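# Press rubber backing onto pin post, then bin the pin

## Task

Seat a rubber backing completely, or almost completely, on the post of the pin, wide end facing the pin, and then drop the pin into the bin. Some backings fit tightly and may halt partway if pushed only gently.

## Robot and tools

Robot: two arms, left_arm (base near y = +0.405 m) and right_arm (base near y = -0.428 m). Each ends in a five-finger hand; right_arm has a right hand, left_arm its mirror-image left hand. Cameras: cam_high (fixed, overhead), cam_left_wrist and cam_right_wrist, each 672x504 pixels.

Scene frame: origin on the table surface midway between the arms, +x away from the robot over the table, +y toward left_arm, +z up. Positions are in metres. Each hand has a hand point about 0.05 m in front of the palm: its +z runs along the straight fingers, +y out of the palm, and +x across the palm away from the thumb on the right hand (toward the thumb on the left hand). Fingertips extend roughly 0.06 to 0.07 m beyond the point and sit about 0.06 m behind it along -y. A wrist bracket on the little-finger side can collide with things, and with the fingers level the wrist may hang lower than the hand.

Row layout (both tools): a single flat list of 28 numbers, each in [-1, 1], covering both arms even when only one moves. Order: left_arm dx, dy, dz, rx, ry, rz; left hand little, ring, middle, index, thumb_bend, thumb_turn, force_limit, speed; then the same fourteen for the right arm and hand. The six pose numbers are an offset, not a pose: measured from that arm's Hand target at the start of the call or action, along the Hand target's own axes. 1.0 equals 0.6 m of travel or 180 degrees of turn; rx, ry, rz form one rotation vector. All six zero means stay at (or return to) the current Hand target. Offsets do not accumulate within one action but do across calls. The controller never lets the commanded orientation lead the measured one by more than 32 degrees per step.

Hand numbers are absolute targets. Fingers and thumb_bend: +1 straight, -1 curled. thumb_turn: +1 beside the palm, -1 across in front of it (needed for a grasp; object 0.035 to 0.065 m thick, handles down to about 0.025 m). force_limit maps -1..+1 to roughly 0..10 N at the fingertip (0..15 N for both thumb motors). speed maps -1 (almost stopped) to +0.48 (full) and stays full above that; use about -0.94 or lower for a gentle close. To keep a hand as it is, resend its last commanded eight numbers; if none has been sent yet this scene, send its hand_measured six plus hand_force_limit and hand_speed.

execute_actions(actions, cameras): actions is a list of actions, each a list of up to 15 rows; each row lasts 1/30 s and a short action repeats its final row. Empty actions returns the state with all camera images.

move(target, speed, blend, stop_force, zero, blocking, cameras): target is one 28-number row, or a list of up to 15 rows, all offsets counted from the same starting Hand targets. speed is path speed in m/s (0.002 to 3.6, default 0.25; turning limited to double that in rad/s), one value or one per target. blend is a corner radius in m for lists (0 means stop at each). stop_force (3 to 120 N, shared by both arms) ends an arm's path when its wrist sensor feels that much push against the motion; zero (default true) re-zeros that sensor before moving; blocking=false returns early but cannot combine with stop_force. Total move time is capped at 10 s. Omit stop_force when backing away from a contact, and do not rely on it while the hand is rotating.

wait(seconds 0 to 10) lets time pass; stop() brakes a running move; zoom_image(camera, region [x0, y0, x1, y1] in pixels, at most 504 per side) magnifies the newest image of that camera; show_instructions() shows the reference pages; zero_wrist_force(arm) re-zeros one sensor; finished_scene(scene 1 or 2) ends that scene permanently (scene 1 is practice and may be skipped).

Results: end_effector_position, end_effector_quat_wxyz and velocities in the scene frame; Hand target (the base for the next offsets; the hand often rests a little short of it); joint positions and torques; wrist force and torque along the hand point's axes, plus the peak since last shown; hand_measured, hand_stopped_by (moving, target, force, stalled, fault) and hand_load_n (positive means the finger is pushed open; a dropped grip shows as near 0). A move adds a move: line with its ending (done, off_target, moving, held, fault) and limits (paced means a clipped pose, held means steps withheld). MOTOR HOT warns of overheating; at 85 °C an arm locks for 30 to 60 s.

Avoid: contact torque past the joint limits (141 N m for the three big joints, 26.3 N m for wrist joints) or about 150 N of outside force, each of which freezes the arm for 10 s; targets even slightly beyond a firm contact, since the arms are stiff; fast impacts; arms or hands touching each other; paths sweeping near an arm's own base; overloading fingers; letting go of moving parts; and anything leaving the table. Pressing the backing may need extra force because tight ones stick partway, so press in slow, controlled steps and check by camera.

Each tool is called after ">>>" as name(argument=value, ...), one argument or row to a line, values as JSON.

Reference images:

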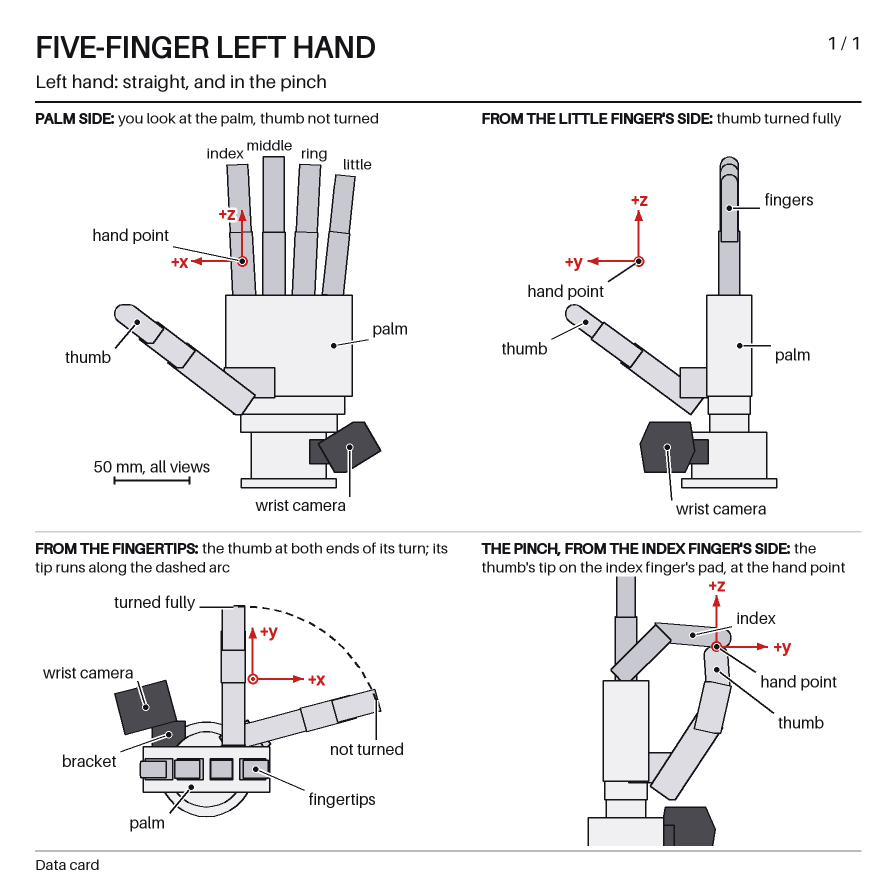

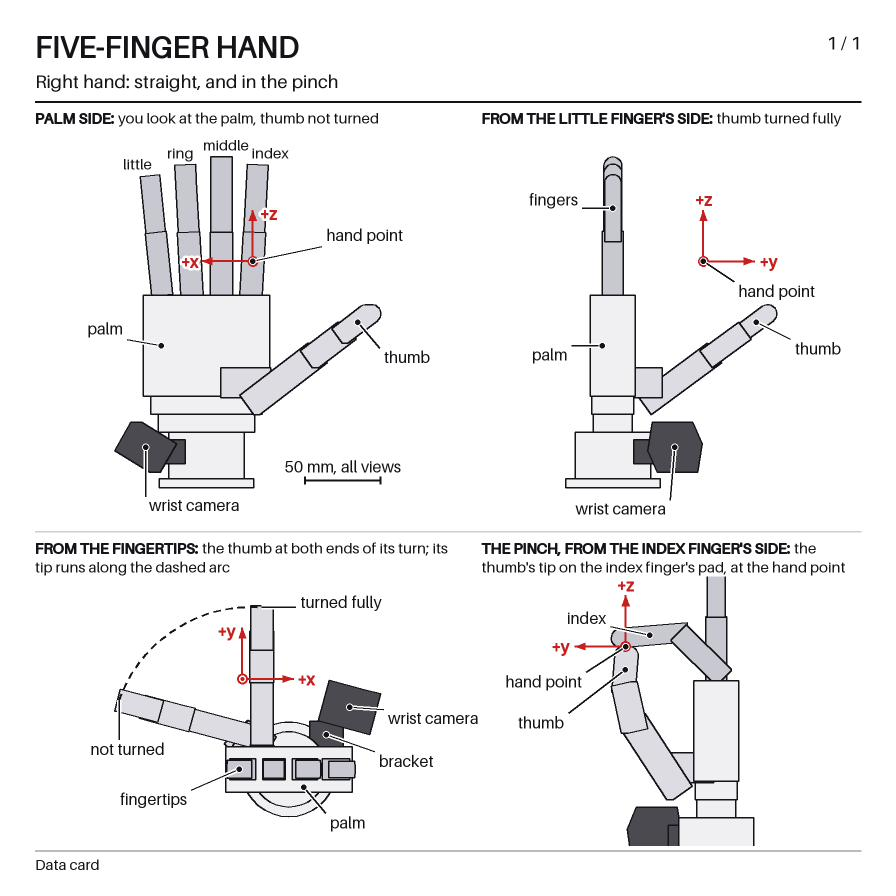

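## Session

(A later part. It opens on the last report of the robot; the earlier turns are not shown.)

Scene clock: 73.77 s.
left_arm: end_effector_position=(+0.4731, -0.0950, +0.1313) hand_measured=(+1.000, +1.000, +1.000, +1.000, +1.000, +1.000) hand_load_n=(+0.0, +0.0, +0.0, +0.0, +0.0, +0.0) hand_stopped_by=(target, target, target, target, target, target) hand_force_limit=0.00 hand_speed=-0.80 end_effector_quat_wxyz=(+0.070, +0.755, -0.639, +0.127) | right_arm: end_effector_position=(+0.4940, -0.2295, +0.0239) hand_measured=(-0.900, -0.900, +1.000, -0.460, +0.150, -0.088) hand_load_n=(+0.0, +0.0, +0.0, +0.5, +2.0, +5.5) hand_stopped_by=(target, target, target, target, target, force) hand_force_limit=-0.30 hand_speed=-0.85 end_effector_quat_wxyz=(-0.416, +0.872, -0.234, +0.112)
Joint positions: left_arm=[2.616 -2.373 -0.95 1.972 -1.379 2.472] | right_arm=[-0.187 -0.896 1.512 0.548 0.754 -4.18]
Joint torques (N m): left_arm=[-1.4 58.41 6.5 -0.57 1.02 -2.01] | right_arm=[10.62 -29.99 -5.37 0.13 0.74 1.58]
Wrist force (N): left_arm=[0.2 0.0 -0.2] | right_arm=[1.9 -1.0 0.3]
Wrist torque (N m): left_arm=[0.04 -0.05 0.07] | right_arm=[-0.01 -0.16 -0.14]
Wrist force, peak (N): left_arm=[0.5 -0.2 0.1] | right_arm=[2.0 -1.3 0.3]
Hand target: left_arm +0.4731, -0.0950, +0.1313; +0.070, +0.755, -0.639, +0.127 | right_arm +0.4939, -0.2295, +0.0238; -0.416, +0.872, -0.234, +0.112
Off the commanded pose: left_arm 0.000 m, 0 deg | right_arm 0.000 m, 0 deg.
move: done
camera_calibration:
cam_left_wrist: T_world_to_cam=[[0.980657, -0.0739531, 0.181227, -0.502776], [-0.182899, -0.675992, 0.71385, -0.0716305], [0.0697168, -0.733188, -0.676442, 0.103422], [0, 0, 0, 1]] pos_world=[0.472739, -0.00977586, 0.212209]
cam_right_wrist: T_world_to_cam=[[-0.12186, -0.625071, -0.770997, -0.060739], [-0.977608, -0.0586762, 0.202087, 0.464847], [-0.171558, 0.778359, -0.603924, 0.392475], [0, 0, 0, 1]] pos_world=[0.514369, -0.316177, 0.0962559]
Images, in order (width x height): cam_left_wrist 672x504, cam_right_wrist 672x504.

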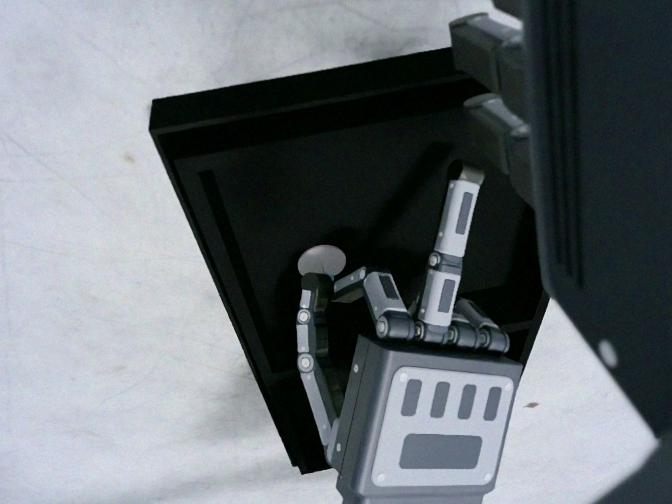

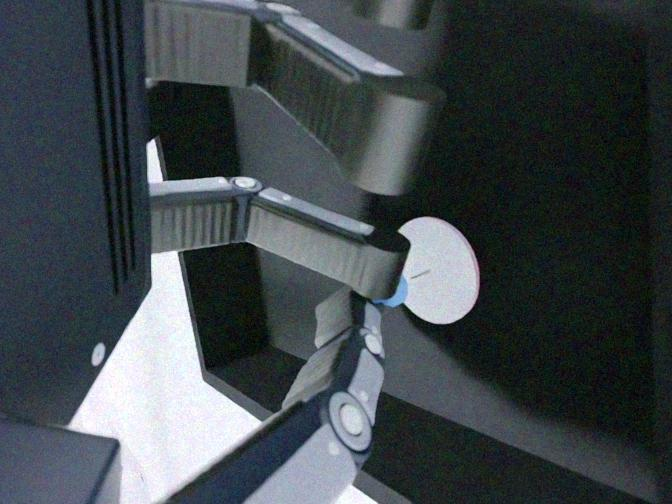

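>>> move(
  target=[0,0,0,0,0,0,1,1,1,1,1,1,0,-0.8,0.0017,0.0075,0.0055,0,0,0,-0.9,-0.9,1,-0.46,0.15,-0.4,-0.3,-0.85],
  speed=0.02,
  stop_force=3,
  cameras=["cam_left_wrist","cam_right_wrist"],
)

>>> zoom_image(
  camera="cam_left_wrist",
  region=[297, 238, 357, 298],
)

>>> zoom_image(
  camera="cam_right_wrist",
  region=[370, 250, 440, 320],
)

Scene clock: 76.53 s.
left_arm: end_effector_position=(+0.4731, -0.0950, +0.1313) hand_measured=(+1.000, +1.000, +1.000, +1.000, +1.000, +1.000) hand_load_n=(+0.0, +0.0, +0.0, +0.0, +0.0, +0.0) hand_stopped_by=(target, target, target, target, target, target) hand_force_limit=0.00 hand_speed=-0.80 end_effector_quat_wxyz=(+0.070, +0.755, -0.639, +0.127) | right_arm: end_effector_position=(+0.4947, -0.2302, +0.0182) hand_measured=(-0.900, -0.900, +1.000, -0.460, +0.150, -0.088) hand_load_n=(+0.0, -0.5, -0.5, +0.0, +2.0, +5.5) hand_stopped_by=(target, target, target, target, target, force) hand_force_limit=-0.30 hand_speed=-0.85 end_effector_quat_wxyz=(-0.416, +0.872, -0.234, +0.112)
Joint positions: left_arm=[2.616 -2.373 -0.95 1.972 -1.379 2.472] | right_arm=[-0.188 -0.886 1.513 0.538 0.754 -4.181]
Joint torques (N m): left_arm=[-1.54 57.79 6.54 -0.68 1.2 -2.01] | right_arm=[-7.66 -29.63 -5.14 0.18 -2.68 -1.39]
Wrist force (N): left_arm=[0.2 -0.3 0.1] | right_arm=[1.8 -1.2 0.3]
Wrist torque (N m): left_arm=[-0.02 -0.03 0.07] | right_arm=[-0.05 -0.16 0.00]
Wrist force, peak (N): left_arm=[0.3 -0.2 0.3] | right_arm=[2.0 -1.2 0.6]
Hand target: left_arm +0.4731, -0.0950, +0.1313; +0.070, +0.755, -0.639, +0.127 | right_arm +0.4947, -0.2302, +0.0182; -0.416, +0.872, -0.234, +0.112
Off the commanded pose: left_arm 0.000 m, 0 deg | right_arm 0.000 m, 0 deg.
move: done
camera_calibration:
cam_left_wrist: T_world_to_cam=[[0.980657, -0.0739531, 0.181227, -0.502776], [-0.182899, -0.675992, 0.71385, -0.0716305], [0.0697168, -0.733188, -0.676442, 0.103422], [0, 0, 0, 1]] pos_world=[0.472739, -0.00977586, 0.212209]
cam_right_wrist: T_world_to_cam=[[-0.12186, -0.625071, -0.770997, -0.0654859], [-0.977608, -0.0586762, 0.202087, 0.466642], [-0.171558, 0.778359, -0.603924, 0.389697], [0, 0, 0, 1]] pos_world=[0.515069, -0.316877, 0.0905559]
Images, in order (width x height): cam_left_wrist 672x504, cam_right_wrist 672x504.

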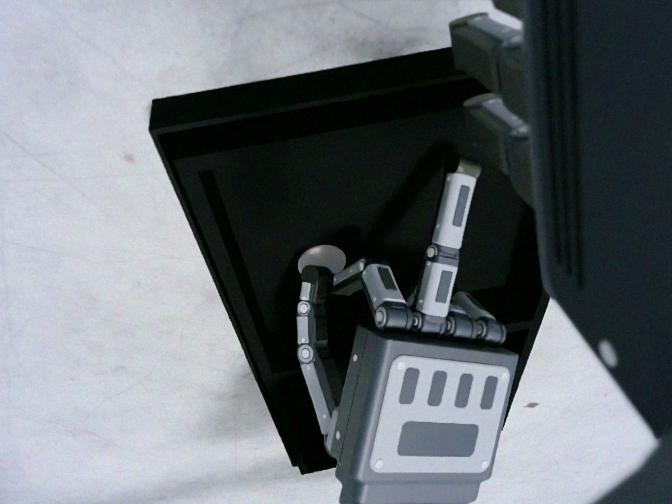

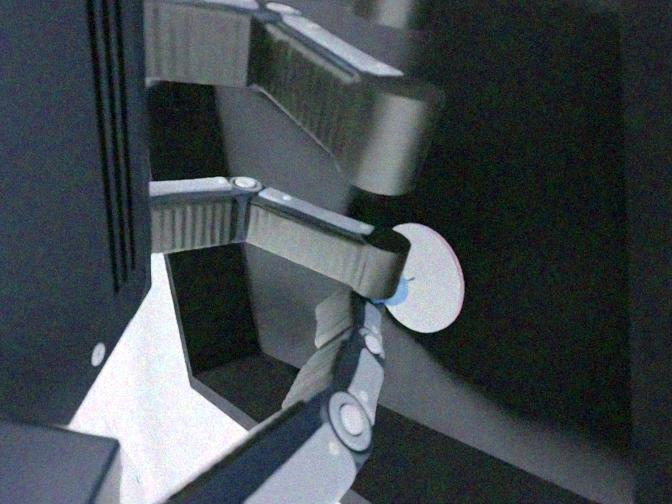

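Scaled by 8.400 from the camera's 672x504 image, which has a finer 960x720 frame.

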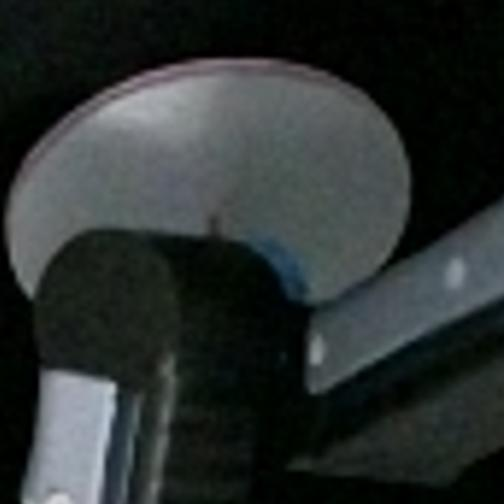

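Scaled by 7.200 from the camera's 672x504 image, which has a finer 960x720 frame.

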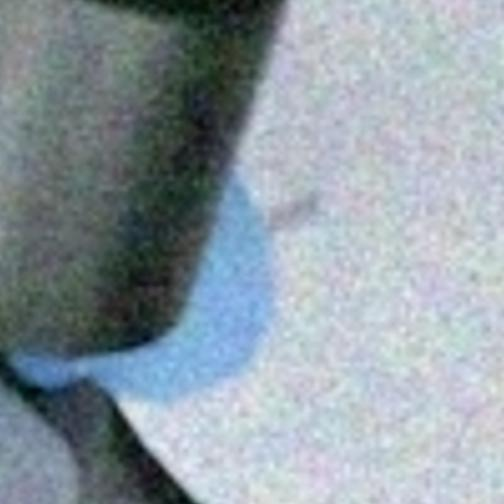

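>>> move(
  target=[0,0,0,0,0,0,1,1,1,1,1,1,0,-0.8,0,0.0089,0.0072,0,0,0,-0.9,-0.9,1,-0.46,0.15,-0.4,-0.3,-0.85],
  speed=0.015,
  stop_force=5,
  cameras=["cam_left_wrist","cam_right_wrist"],
)

>>> zoom_image(
  camera="cam_left_wrist",
  region=[297, 238, 357, 298],
)

>>> zoom_image(
  camera="cam_right_wrist",
  region=[370, 250, 440, 320],
)

Scene clock: 78.90 s.
left_arm: end_effector_position=(+0.4731, -0.0950, +0.1313) hand_measured=(+1.000, +1.000, +1.000, +1.000, +1.000, +1.000) hand_load_n=(+0.0, +0.0, +0.0, +0.0, +0.0, +0.0) hand_stopped_by=(target, target, target, target, target, target) hand_force_limit=0.00 hand_speed=-0.80 end_effector_quat_wxyz=(+0.070, +0.755, -0.639, +0.127) | right_arm: end_effector_position=(+0.4947, -0.2302, +0.0155) hand_measured=(-0.900, -0.900, +1.000, -0.460, +0.150, -0.088) hand_load_n=(+0.0, +0.0, +0.0, +0.0, +2.0, +5.0) hand_stopped_by=(target, target, target, target, target, force) hand_force_limit=-0.30 hand_speed=-0.85 end_effector_quat_wxyz=(-0.416, +0.872, -0.234, +0.112)
Joint positions: left_arm=[2.616 -2.373 -0.95 1.972 -1.379 2.472] | right_arm=[-0.188 -0.883 1.515 0.533 0.754 -4.181]
Joint torques (N m): left_arm=[0.29 57.93 6.84 -0.67 1.11 -2.04] | right_arm=[-6.65 -55.95 -21.79 4.04 -1.58 -1.26]
Wrist force (N): left_arm=[0.2 -0.2 0.0] | right_arm=[1.8 -1.0 0.3]
Wrist torque (N m): left_arm=[0.00 -0.03 0.08] | right_arm=[-0.02 -0.15 0.00]
Wrist force, peak (N): left_arm=[0.3 -0.1 -0.4] | right_arm=[2.3 -6.3 -2.1]
Hand target: left_arm +0.4731, -0.0950, +0.1313; +0.070, +0.755, -0.639, +0.127 | right_arm +0.4947, -0.2302, +0.0155; -0.416, +0.872, -0.234, +0.112 (not the last commanded pose)
Off the commanded pose: left_arm 0.000 m, 0 deg | right_arm 0.004 m, 0 deg.
move: contact (right_arm)
camera_calibration:
cam_left_wrist: T_world_to_cam=[[0.980657, -0.0739531, 0.181227, -0.502776], [-0.182899, -0.675992, 0.71385, -0.0716305], [0.0697168, -0.733188, -0.676442, 0.103422], [0, 0, 0, 1]] pos_world=[0.472739, -0.00977586, 0.212209]
cam_right_wrist: T_world_to_cam=[[-0.12186, -0.625071, -0.770997, -0.0676447], [-0.977608, -0.0586762, 0.202087, 0.467208], [-0.171558, 0.778359, -0.603924, 0.388006], [0, 0, 0, 1]] pos_world=[0.515069, -0.316877, 0.0877559]
Images, in order (width x height): cam_left_wrist 672x504, cam_right_wrist 672x504.

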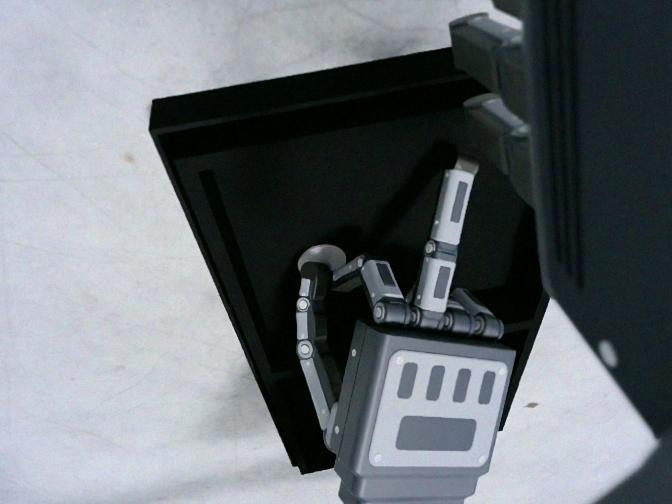

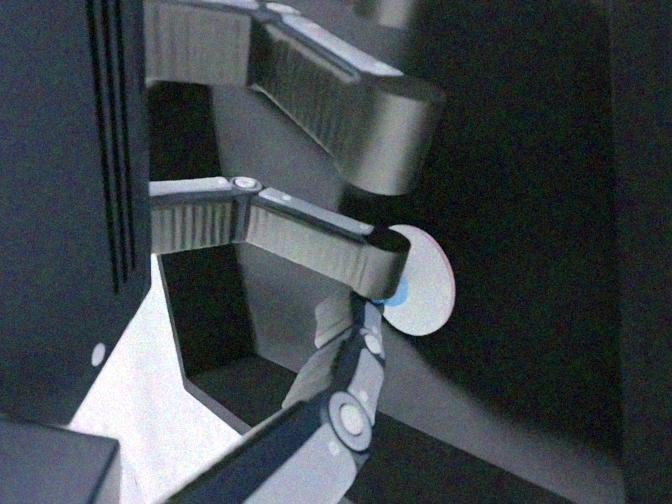

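Scaled by 8.400 from the camera's 672x504 image, which has a finer 960x720 frame.

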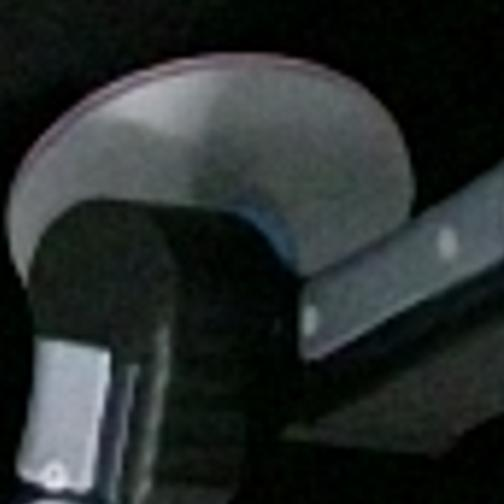

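Scaled by 7.200 from the camera's 672x504 image, which has a finer 960x720 frame.

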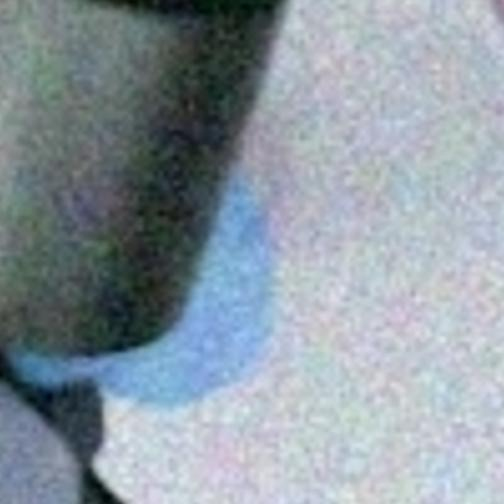

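>>> move(
  target=[0,0,0,0,0,0,1,1,1,1,1,1,0,-0.8,0,0.0078,0.0063,0,0,0,-0.9,-0.9,1,-0.46,0.15,-0.4,-0.3,-0.85],
  speed=0.015,
  stop_force=9,
  cameras=["cam_left_wrist","cam_right_wrist"],
)

>>> zoom_image(
  camera="cam_left_wrist",
  region=[297, 238, 357, 298],
)

>>> zoom_image(
  camera="cam_right_wrist",
  region=[370, 250, 440, 320],
)

Scene clock: 81.03 s.
left_arm: end_effector_position=(+0.4731, -0.0950, +0.1313) hand_measured=(+1.000, +1.000, +1.000, +1.000, +1.000, +1.000) hand_load_n=(+0.0, +0.0, +0.0, +0.0, +0.0, +0.0) hand_stopped_by=(target, target, target, target, target, target) hand_force_limit=0.00 hand_speed=-0.80 end_effector_quat_wxyz=(+0.070, +0.755, -0.639, +0.127) | right_arm: end_effector_position=(+0.4948, -0.2302, +0.0140) hand_measured=(-0.900, -0.900, +1.000, -0.460, +0.150, -0.088) hand_load_n=(+0.0, +0.0, +0.0, -0.5, +1.5, +6.0) hand_stopped_by=(target, target, target, target, target, force) hand_force_limit=-0.30 hand_speed=-0.85 end_effector_quat_wxyz=(-0.416, +0.872, -0.234, +0.112)
Joint positions: left_arm=[2.616 -2.373 -0.95 1.972 -1.379 2.472] | right_arm=[-0.188 -0.88 1.516 0.53 0.754 -4.181]
Joint torques (N m): left_arm=[0.58 57.95 6.92 -0.65 1.15 -1.88] | right_arm=[-5.4 -54.89 -22.04 3.76 -0.51 -1.13]
Wrist force (N): left_arm=[0.1 0.0 -0.2] | right_arm=[1.4 -2.7 -0.7]
Wrist torque (N m): left_arm=[0.03 -0.03 0.06] | right_arm=[-0.09 -0.15 0.00]
Wrist force, peak (N): left_arm=[0.0 -0.5 0.1] | right_arm=[2.9 -10.5 -4.3]
Hand target: left_arm +0.4731, -0.0950, +0.1313; +0.070, +0.755, -0.639, +0.127 | right_arm +0.4948, -0.2302, +0.0140; -0.416, +0.872, -0.234, +0.112 (not the last commanded pose)
Off the commanded pose: left_arm 0.000 m, 0 deg | right_arm 0.005 m, 0 deg.
move: contact (right_arm)
camera_calibration:
cam_left_wrist: T_world_to_cam=[[0.980657, -0.0739531, 0.181227, -0.502776], [-0.182899, -0.675992, 0.71385, -0.0716305], [0.0697168, -0.733188, -0.676442, 0.103422], [0, 0, 0, 1]] pos_world=[0.472739, -0.00977586, 0.212209]
cam_right_wrist: T_world_to_cam=[[-0.121628, -0.625087, -0.771021, -0.0688335], [-0.977669, -0.0586719, 0.201794, 0.467647], [-0.171376, 0.778347, -0.603992, 0.387087], [0, 0, 0, 1]] pos_world=[0.51517, -0.316877, 0.0863568]
Images, in order (width x height): cam_left_wrist 672x504, cam_right_wrist 672x504.

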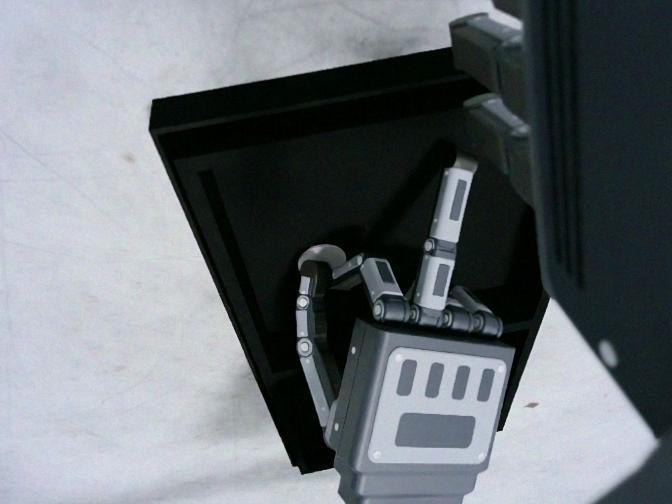

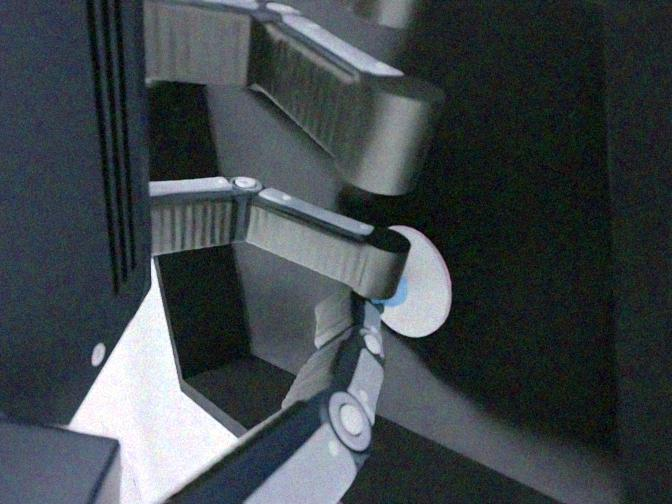

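Scaled by 8.400 from the camera's 672x504 image, which has a finer 960x720 frame.

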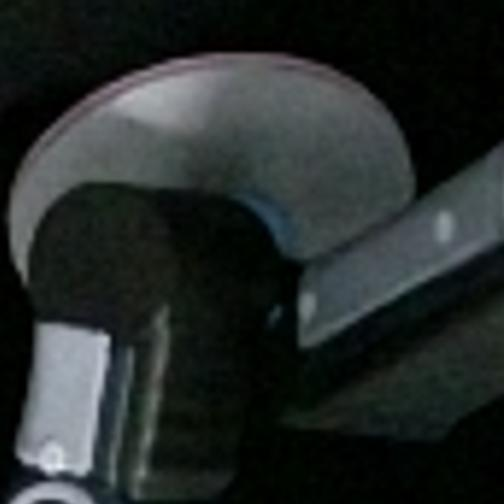

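Scaled by 7.200 from the camera's 672x504 image, which has a finer 960x720 frame.

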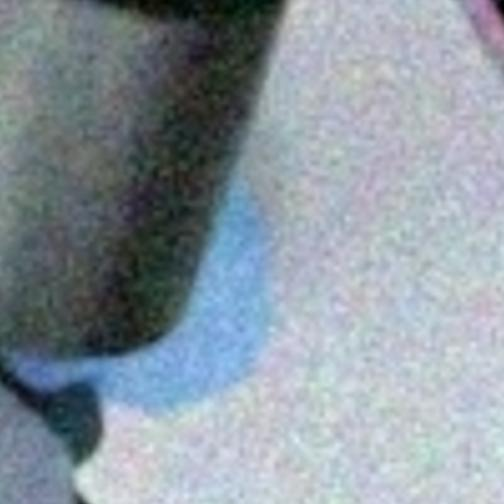

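>>> move(
  target=[0,0,0,0,0,0,1,1,1,1,1,1,0,-0.8,0,0.0062,0.0050,0,0,0,-0.9,-0.9,1,-0.46,0.15,-0.4,-0.3,-0.85],
  speed=0.015,
  stop_force=14,
  cameras=["cam_left_wrist","cam_right_wrist"],
)

>>> zoom_image(
  camera="cam_left_wrist",
  region=[297, 238, 357, 298],
)

>>> zoom_image(
  camera="cam_right_wrist",
  region=[370, 250, 440, 320],
)

Scene clock: 84.53 s.
left_arm: end_effector_position=(+0.4731, -0.0950, +0.1313) hand_measured=(+1.000, +1.000, +1.000, +1.000, +1.000, +1.000) hand_load_n=(+0.0, +0.0, +0.0, +0.0, +0.0, +0.0) hand_stopped_by=(target, target, target, target, target, target) hand_force_limit=0.00 hand_speed=-0.80 end_effector_quat_wxyz=(+0.070, +0.755, -0.639, +0.127) | right_arm: end_effector_position=(+0.4948, -0.2302, +0.0113) hand_measured=(-0.900, -0.900, +1.000, -0.460, +0.150, -0.088) hand_load_n=(+0.0, +0.0, +0.0, -3.0, +0.0, +7.5) hand_stopped_by=(target, target, target, target, target, force) hand_force_limit=-0.30 hand_speed=-0.85 end_effector_quat_wxyz=(-0.416, +0.872, -0.234, +0.112)
Joint positions: left_arm=[2.616 -2.373 -0.95 1.972 -1.379 2.472] | right_arm=[-0.188 -0.877 1.517 0.524 0.754 -4.181]
Joint torques (N m): left_arm=[0.84 57.84 7.43 -0.57 1.06 -1.84] | right_arm=[-7.02 -51.98 -21.11 3.23 0.97 -0.71]
Wrist force (N): left_arm=[0.0 -0.1 0.3] | right_arm=[0.9 -9.6 -2.3]
Wrist torque (N m): left_arm=[-0.01 -0.01 0.06] | right_arm=[-0.36 -0.19 0.02]
Wrist force, peak (N): left_arm=[0.3 -0.4 0.0] | right_arm=[2.6 -17.6 -6.0]
Hand target: left_arm +0.4731, -0.0950, +0.1313; +0.070, +0.755, -0.639, +0.127 | right_arm +0.4948, -0.2302, +0.0113; -0.416, +0.872, -0.234, +0.112 (not the last commanded pose)
Off the commanded pose: left_arm 0.000 m, 0 deg | right_arm 0.002 m, 0 deg.
move: contact (right_arm)
camera_calibration:
cam_left_wrist: T_world_to_cam=[[0.980657, -0.0739531, 0.181227, -0.502776], [-0.182899, -0.675992, 0.71385, -0.0716305], [0.0697168, -0.733188, -0.676442, 0.103422], [0, 0, 0, 1]] pos_world=[0.472739, -0.00977586, 0.212209]
cam_right_wrist: T_world_to_cam=[[-0.121529, -0.625132, -0.771, -0.0709821], [-0.9777, -0.0586359, 0.201653, 0.468232], [-0.171268, 0.778313, -0.604066, 0.385397], [0, 0, 0, 1]] pos_world=[0.51517, -0.316877, 0.0836573]
Images, in order (width x height): cam_left_wrist 672x504, cam_right_wrist 672x504.

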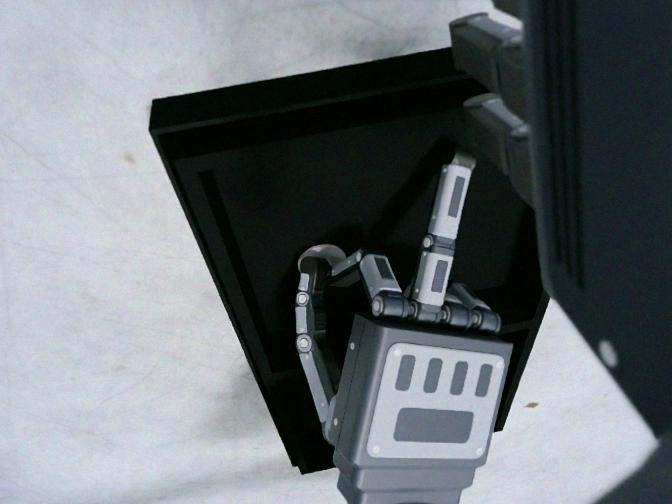

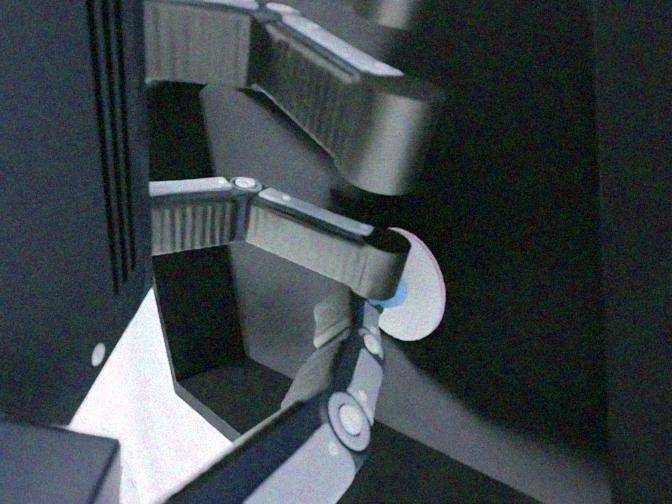

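Scaled by 8.400 from the camera's 672x504 image, which has a finer 960x720 frame.

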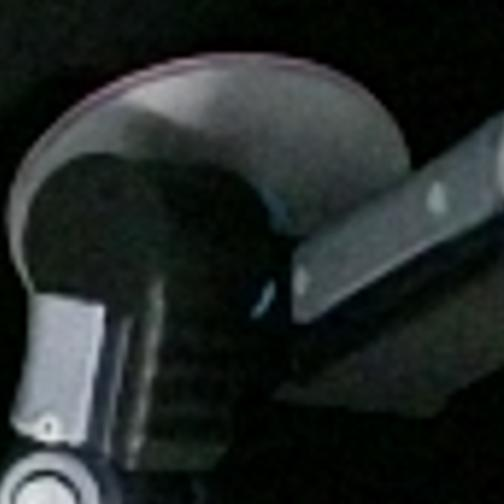

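Scaled by 7.200 from the camera's 672x504 image, which has a finer 960x720 frame.

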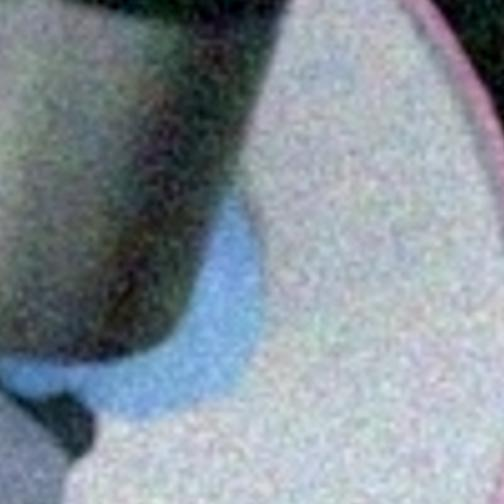

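>>> move(
  target=[0,0,0,0,0,0,1,1,1,1,1,1,0,-0.8,0,0.0039,0.0031,0,0,0,-0.9,-0.9,1,-0.46,0.15,-0.4,-0.3,-0.85],
  speed=0.015,
  stop_force=14,
  cameras=["cam_left_wrist","cam_right_wrist"],
)

>>> zoom_image(
  camera="cam_left_wrist",
  region=[297, 238, 357, 298],
)

>>> zoom_image(
  camera="cam_right_wrist",
  region=[370, 250, 440, 320],
)

Scene clock: 86.87 s.
left_arm: end_effector_position=(+0.4731, -0.0950, +0.1313) hand_measured=(+1.000, +1.000, +1.000, +1.000, +1.000, +1.000) hand_load_n=(+0.0, +0.0, +0.0, +0.0, +0.0, -0.5) hand_stopped_by=(target, target, target, target, target, target) hand_force_limit=0.00 hand_speed=-0.80 end_effector_quat_wxyz=(+0.070, +0.755, -0.639, +0.127) | right_arm: end_effector_position=(+0.4949, -0.2302, +0.0095) hand_measured=(-0.900, -0.900, +1.000, -0.460, +0.150, -0.088) hand_load_n=(+0.0, +0.0, -0.5, -5.5, -1.0, +9.0) hand_stopped_by=(target, target, target, target, target, force) hand_force_limit=-0.30 hand_speed=-0.85 end_effector_quat_wxyz=(-0.416, +0.872, -0.234, +0.112)
Joint positions: left_arm=[2.616 -2.373 -0.95 1.972 -1.379 2.472] | right_arm=[-0.188 -0.874 1.518 0.521 0.754 -4.181]
Joint torques (N m): left_arm=[1.37 57.7 7.52 -0.54 1.01 -1.72] | right_arm=[-6.15 -48.18 -19.36 2.44 2.09 -0.46]
Wrist force (N): left_arm=[0.2 0.0 0.0] | right_arm=[0.5 -18.9 -8.0]
Wrist torque (N m): left_arm=[0.02 -0.03 0.07] | right_arm=[-0.75 -0.20 0.01]
Wrist force, peak (N): left_arm=[0.2 -0.5 0.2] | right_arm=[2.1 -23.7 -10.9]
Hand target: left_arm +0.4731, -0.0950, +0.1313; +0.070, +0.755, -0.639, +0.127 | right_arm +0.4949, -0.2302, +0.0095; -0.416, +0.872, -0.234, +0.112 (not the last commanded pose)
Off the commanded pose: left_arm 0.000 m, 0 deg | right_arm 0.001 m, 0 deg.
move: contact (right_arm)
camera_calibration:
cam_left_wrist: T_world_to_cam=[[0.980657, -0.0739531, 0.181227, -0.502776], [-0.182899, -0.675992, 0.71385, -0.0716305], [0.0697168, -0.733188, -0.676442, 0.103422], [0, 0, 0, 1]] pos_world=[0.472739, -0.00977586, 0.212209]
cam_right_wrist: T_world_to_cam=[[-0.121381, -0.625113, -0.771038, -0.0724246], [-0.977736, -0.0586554, 0.201475, 0.46872], [-0.17117, 0.778327, -0.604076, 0.384281], [0, 0, 0, 1]] pos_world=[0.51527, -0.316877, 0.0818579]
Images, in order (width x height): cam_left_wrist 672x504, cam_right_wrist 672x504.

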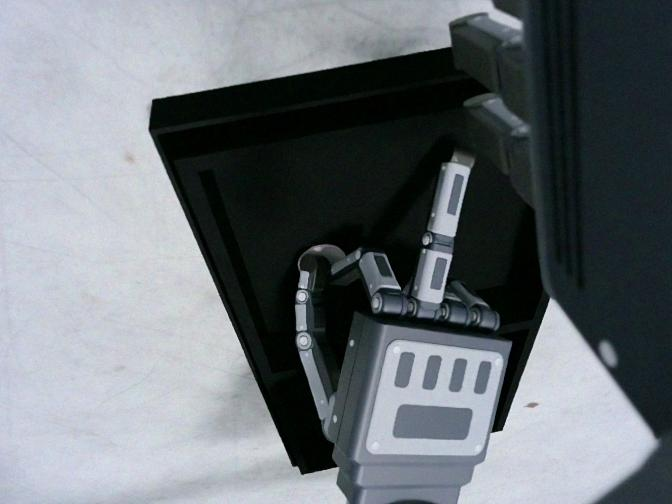

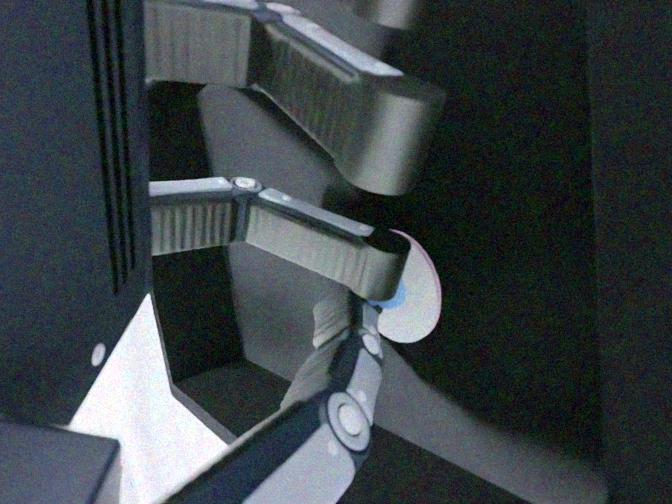

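Scaled by 8.400 from the camera's 672x504 image, which has a finer 960x720 frame.

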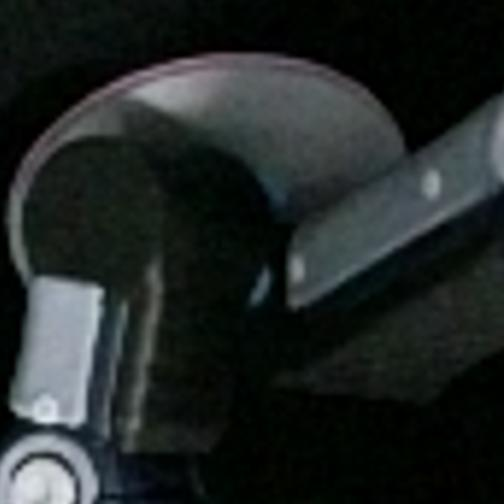

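Scaled by 7.200 from the camera's 672x504 image, which has a finer 960x720 frame.

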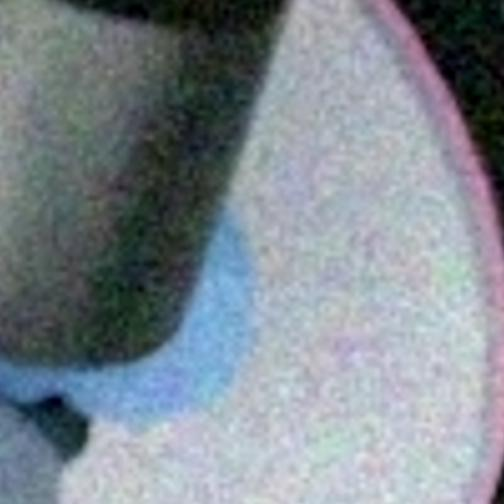

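>>> move(
  target=[
    [0,0,0,0,0,0,1,1,1,1,1,1,0,-0.8,0,-0.0014,-0.0011,0,0,0,-0.9,-0.9,1,-0.46,0.15,-0.4,-0.3,-0.85],
    [0,0,0,0,0,0,1,1,1,1,1,1,0,-0.8,0,-0.0017,-0.0013,0,0,0,-0.9,-0.9,1,-0.46,0.15,0.2,-0.3,-0.6],
    [0,0,0,0,0,0,1,1,1,1,1,1,0,-0.8,0,-0.0583,-0.0472,0,0,0,-0.9,-0.9,1,-0.46,0.15,0.2,-0.3,-0.6],
  ],
  speed=[0.02,0.02,0.06],
  cameras=["cam_left_wrist","cam_right_wrist"],
)

>>> zoom_image(
  camera="cam_left_wrist",
  region=[297, 238, 357, 298],
)

>>> zoom_image(
  camera="cam_right_wrist",
  region=[370, 200, 510, 320],
)

Scene clock: 91.23 s.
left_arm: end_effector_position=(+0.4731, -0.0950, +0.1313) hand_measured=(+1.000, +1.000, +1.000, +1.000, +1.000, +1.000) hand_load_n=(+0.0, +0.0, +0.0, +0.0, +0.0, +0.0) hand_stopped_by=(target, target, target, target, target, target) hand_force_limit=0.00 hand_speed=-0.80 end_effector_quat_wxyz=(+0.070, +0.755, -0.639, +0.127) | right_arm: end_effector_position=(+0.4948, -0.2302, +0.0543) hand_measured=(-0.900, -0.900, +1.000, -0.460, +0.150, +0.200) hand_load_n=(+0.0, +0.0, +0.0, +0.0, +0.0, +0.0) hand_stopped_by=(target, target, target, target, target, target) hand_force_limit=-0.30 hand_speed=-0.60 end_effector_quat_wxyz=(-0.416, +0.872, -0.234, +0.112)
Joint positions: left_arm=[2.616 -2.373 -0.95 1.972 -1.379 2.472] | right_arm=[-0.188 -0.934 1.488 0.611 0.754 -4.181]
Joint torques (N m): left_arm=[2.28 58.36 7.18 -0.58 1.04 -1.78] | right_arm=[-4.97 -55.52 -23.31 3.99 -2.79 -1.47]
Wrist force (N): left_arm=[0.1 0.0 -0.2] | right_arm=[1.8 -0.8 0.3]
Wrist torque (N m): left_arm=[0.04 -0.03 0.06] | right_arm=[0.04 -0.18 -0.01]
Wrist force, peak (N): left_arm=[0.5 -0.3 0.3] | right_arm=[0.5 -19.2 -8.0]
Hand target: left_arm +0.4731, -0.0950, +0.1313; +0.070, +0.755, -0.639, +0.127 | right_arm +0.4948, -0.2302, +0.0545; -0.416, +0.872, -0.234, +0.112
Off the commanded pose: left_arm 0.000 m, 0 deg | right_arm 0.000 m, 0 deg.
move: done
camera_calibration:
cam_left_wrist: T_world_to_cam=[[0.980657, -0.0739531, 0.181227, -0.502776], [-0.182899, -0.675992, 0.71385, -0.0716305], [0.0697168, -0.733188, -0.676442, 0.103422], [0, 0, 0, 1]] pos_world=[0.472739, -0.00977586, 0.212209]
cam_right_wrist: T_world_to_cam=[[-0.121304, -0.625179, -0.770997, -0.0378971], [-0.97773, -0.0587547, 0.201473, 0.459567], [-0.171257, 0.778266, -0.60413, 0.411281], [0, 0, 0, 1]] pos_world=[0.515171, -0.316777, 0.126658]
Images, in order (width x height): cam_left_wrist 672x504, cam_right_wrist 672x504.

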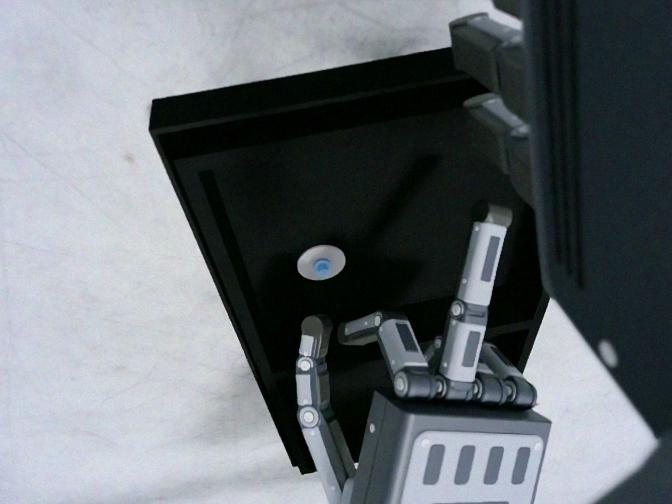

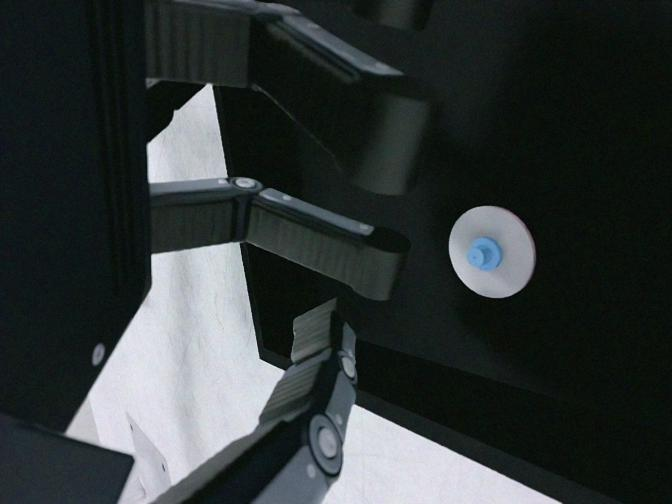

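Scaled by 8.400 from the camera's 672x504 image, which has a finer 960x720 frame.

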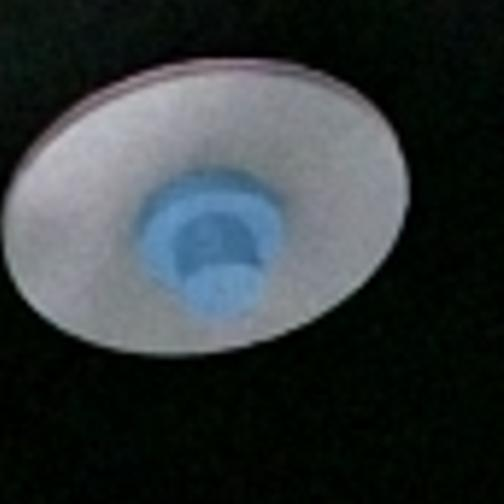

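Scaled by 3.600 from the camera's 672x504 image, which has a finer 960x720 frame.

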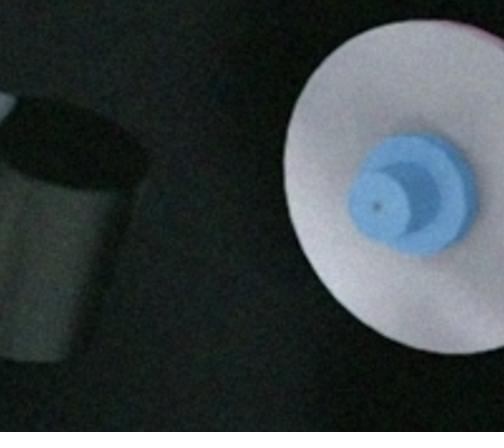

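>>> move(
  target=[0,0,0,0,0,0,1,1,1,1,1,1,0,-0.8,0.0005,0.0133,-0.1507,-0.2833,0,0,-0.9,-0.9,-0.9,1,0.6,0.6,-0.3,-0.3],
  speed=0.2,
  cameras=["cam_left_wrist","cam_right_wrist"],
)

>>> zoom_image(
  camera="cam_left_wrist",
  region=[282, 228, 382, 328],
)

>>> zoom_image(
  camera="cam_right_wrist",
  region=[370, 160, 510, 320],
)

Scene clock: 96.27 s.
left_arm: end_effector_position=(+0.4731, -0.0950, +0.1313) hand_measured=(+1.000, +1.000, +1.000, +1.000, +1.000, +1.000) hand_load_n=(+0.0, +0.0, -0.5, +0.0, +0.0, +0.0) hand_stopped_by=(target, target, target, target, target, target) hand_force_limit=0.00 hand_speed=-0.80 end_effector_quat_wxyz=(+0.070, +0.755, -0.639, +0.127) | right_arm: end_effector_position=(+0.4573, -0.2955, +0.1052) hand_measured=(-0.900, -0.900, -0.900, +1.000, +0.600, +0.600) hand_load_n=(+0.0, +0.0, +0.0, +0.0, +0.0, +0.0) hand_stopped_by=(target, target, target, target, target, target) hand_force_limit=-0.30 hand_speed=-0.30 end_effector_quat_wxyz=(+0.000, +0.966, -0.259, +0.001)
Joint positions: left_arm=[2.616 -2.373 -0.95 1.972 -1.379 2.472] | right_arm=[0.045 -0.753 1.003 1.318 1.571 -4.126]
Joint torques (N m): left_arm=[3.63 57.75 7.62 -0.67 0.97 -1.62] | right_arm=[8.44 -36.81 -25.28 4.83 1.64 1.42]
Wrist force (N): left_arm=[0.0 -0.3 0.1] | right_arm=[2.4 0.5 -0.5]
Wrist torque (N m): left_arm=[-0.02 0.00 0.07] | right_arm=[0.07 -0.17 0.01]
Wrist force, peak (N): left_arm=[0.2 -0.4 0.2] | right_arm=[2.7 0.5 -0.5]
Hand target: left_arm +0.4731, -0.0950, +0.1313; +0.070, +0.755, -0.639, +0.127 | right_arm +0.4573, -0.2955, +0.1052; +0.000, +0.966, -0.259, +0.001
Off the commanded pose: left_arm 0.000 m, 0 deg | right_arm 0.000 m, 0 deg.
move: done
camera_calibration:
cam_left_wrist: T_world_to_cam=[[0.980657, -0.0739531, 0.181227, -0.502776], [-0.182899, -0.675992, 0.71385, -0.0716305], [0.0697168, -0.733188, -0.676442, 0.103422], [0, 0, 0, 1]] pos_world=[0.472739, -0.00977586, 0.212209]
cam_right_wrist: T_world_to_cam=[[-0.310937, -0.950259, -0.0180541, -0.132644], [-0.799017, 0.251068, 0.546384, 0.382315], [-0.514674, 0.184317, -0.83734, 0.492449], [0, 0, 0, 1]] pos_world=[0.517683, -0.3128, 0.201062]
Images, in order (width x height): cam_left_wrist 672x504, cam_right_wrist 672x504.

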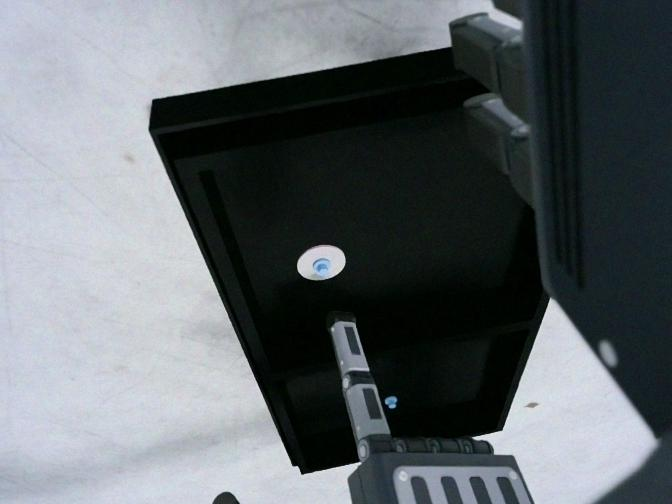

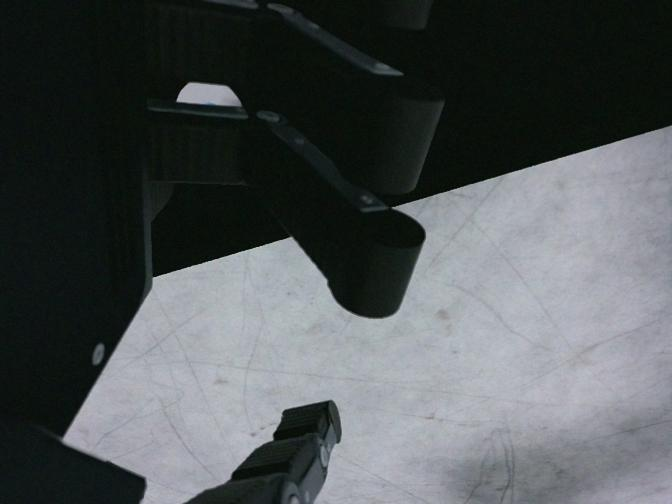

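Scaled by 5.040 from the camera's 672x504 image, which has a finer 960x720 frame.

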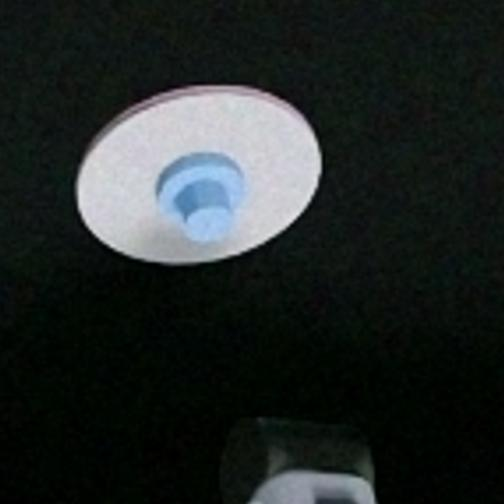

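Scaled by 3.150 from the camera's 672x504 image, which has a finer 960x720 frame.

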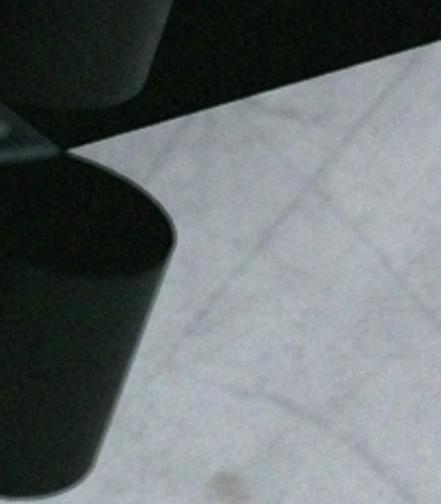

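>>> move(
  target=[0,0,0,0,0,0,1,1,1,1,1,1,0,-0.8,-0.0155,-0.0083,0.02,0,0,0,-0.9,-0.9,-0.9,1,0.6,0.6,-0.3,-0.3],
  speed=0.08,
  cameras=["cam_left_wrist"],
)

>>> zoom_image(
  camera="cam_left_wrist",
  region=[292, 238, 372, 318],
)

Scene clock: 98.30 s.
left_arm: end_effector_position=(+0.4731, -0.0950, +0.1313) hand_measured=(+1.000, +1.000, +1.000, +1.000, +1.000, +1.000) hand_load_n=(+0.0, +0.0, +0.0, +0.0, +0.0, +0.0) hand_stopped_by=(target, target, target, target, target, target) hand_force_limit=0.00 hand_speed=-0.80 end_effector_quat_wxyz=(+0.070, +0.755, -0.639, +0.127) | right_arm: end_effector_position=(+0.4518, -0.2867, +0.0933) hand_measured=(-0.900, -0.900, -0.900, +1.000, +0.600, +0.600) hand_load_n=(+0.0, +0.0, +0.0, +0.0, +0.0, +0.0) hand_stopped_by=(target, target, target, target, target, target) hand_force_limit=-0.30 hand_speed=-0.30 end_effector_quat_wxyz=(+0.000, +0.966, -0.259, +0.001)
Joint positions: left_arm=[2.616 -2.373 -0.95 1.972 -1.379 2.472] | right_arm=[0.06 -0.751 1.032 1.288 1.571 -4.11]
Joint torques (N m): left_arm=[4.03 58.12 7.76 -0.73 1 -1.54] | right_arm=[8.96 -36.74 -8.29 0.62 1.82 1.59]
Wrist force (N): left_arm=[0.1 -0.1 -0.1] | right_arm=[2.5 0.5 -0.2]
Wrist torque (N m): left_arm=[0.01 -0.03 0.06] | right_arm=[0.06 -0.22 0.03]
Wrist force, peak (N): left_arm=[0.2 -0.3 0.4] | right_arm=[2.7 0.8 -0.5]
Hand target: left_arm +0.4731, -0.0950, +0.1313; +0.070, +0.755, -0.639, +0.127 | right_arm +0.4517, -0.2866, +0.0932; +0.000, +0.966, -0.259, +0.001
Off the commanded pose: left_arm 0.000 m, 0 deg | right_arm 0.000 m, 0 deg.
move: done
camera_calibration:
cam_left_wrist: T_world_to_cam=[[0.980657, -0.0739531, 0.181227, -0.502776], [-0.182899, -0.675992, 0.71385, -0.0716305], [0.0697168, -0.733188, -0.676442, 0.103422], [0, 0, 0, 1]] pos_world=[0.472739, -0.00977586, 0.212209]
Images, in order (width x height): cam_left_wrist 672x504.

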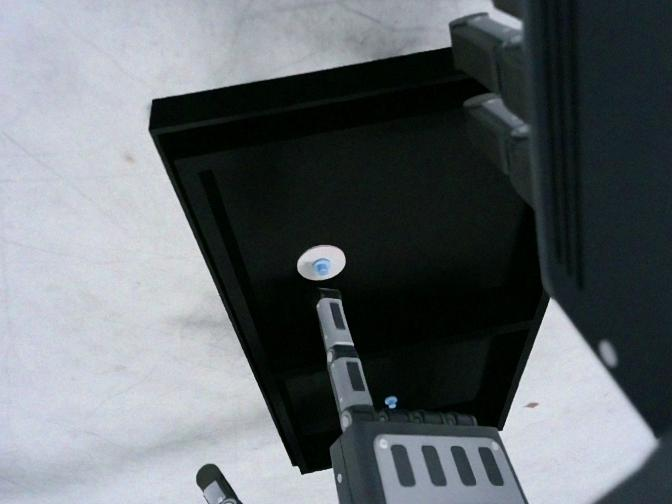

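Scaled by 6.300 from the camera's 672x504 image, which has a finer 960x720 frame.

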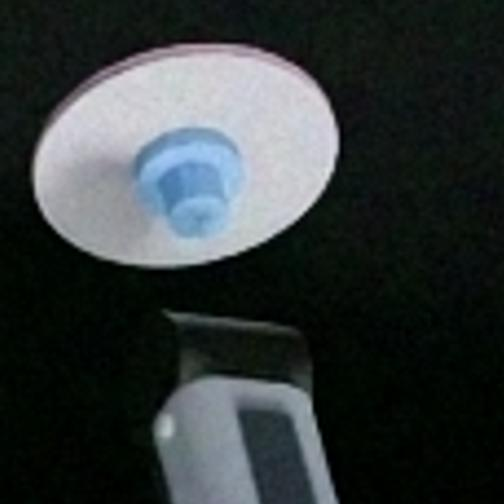

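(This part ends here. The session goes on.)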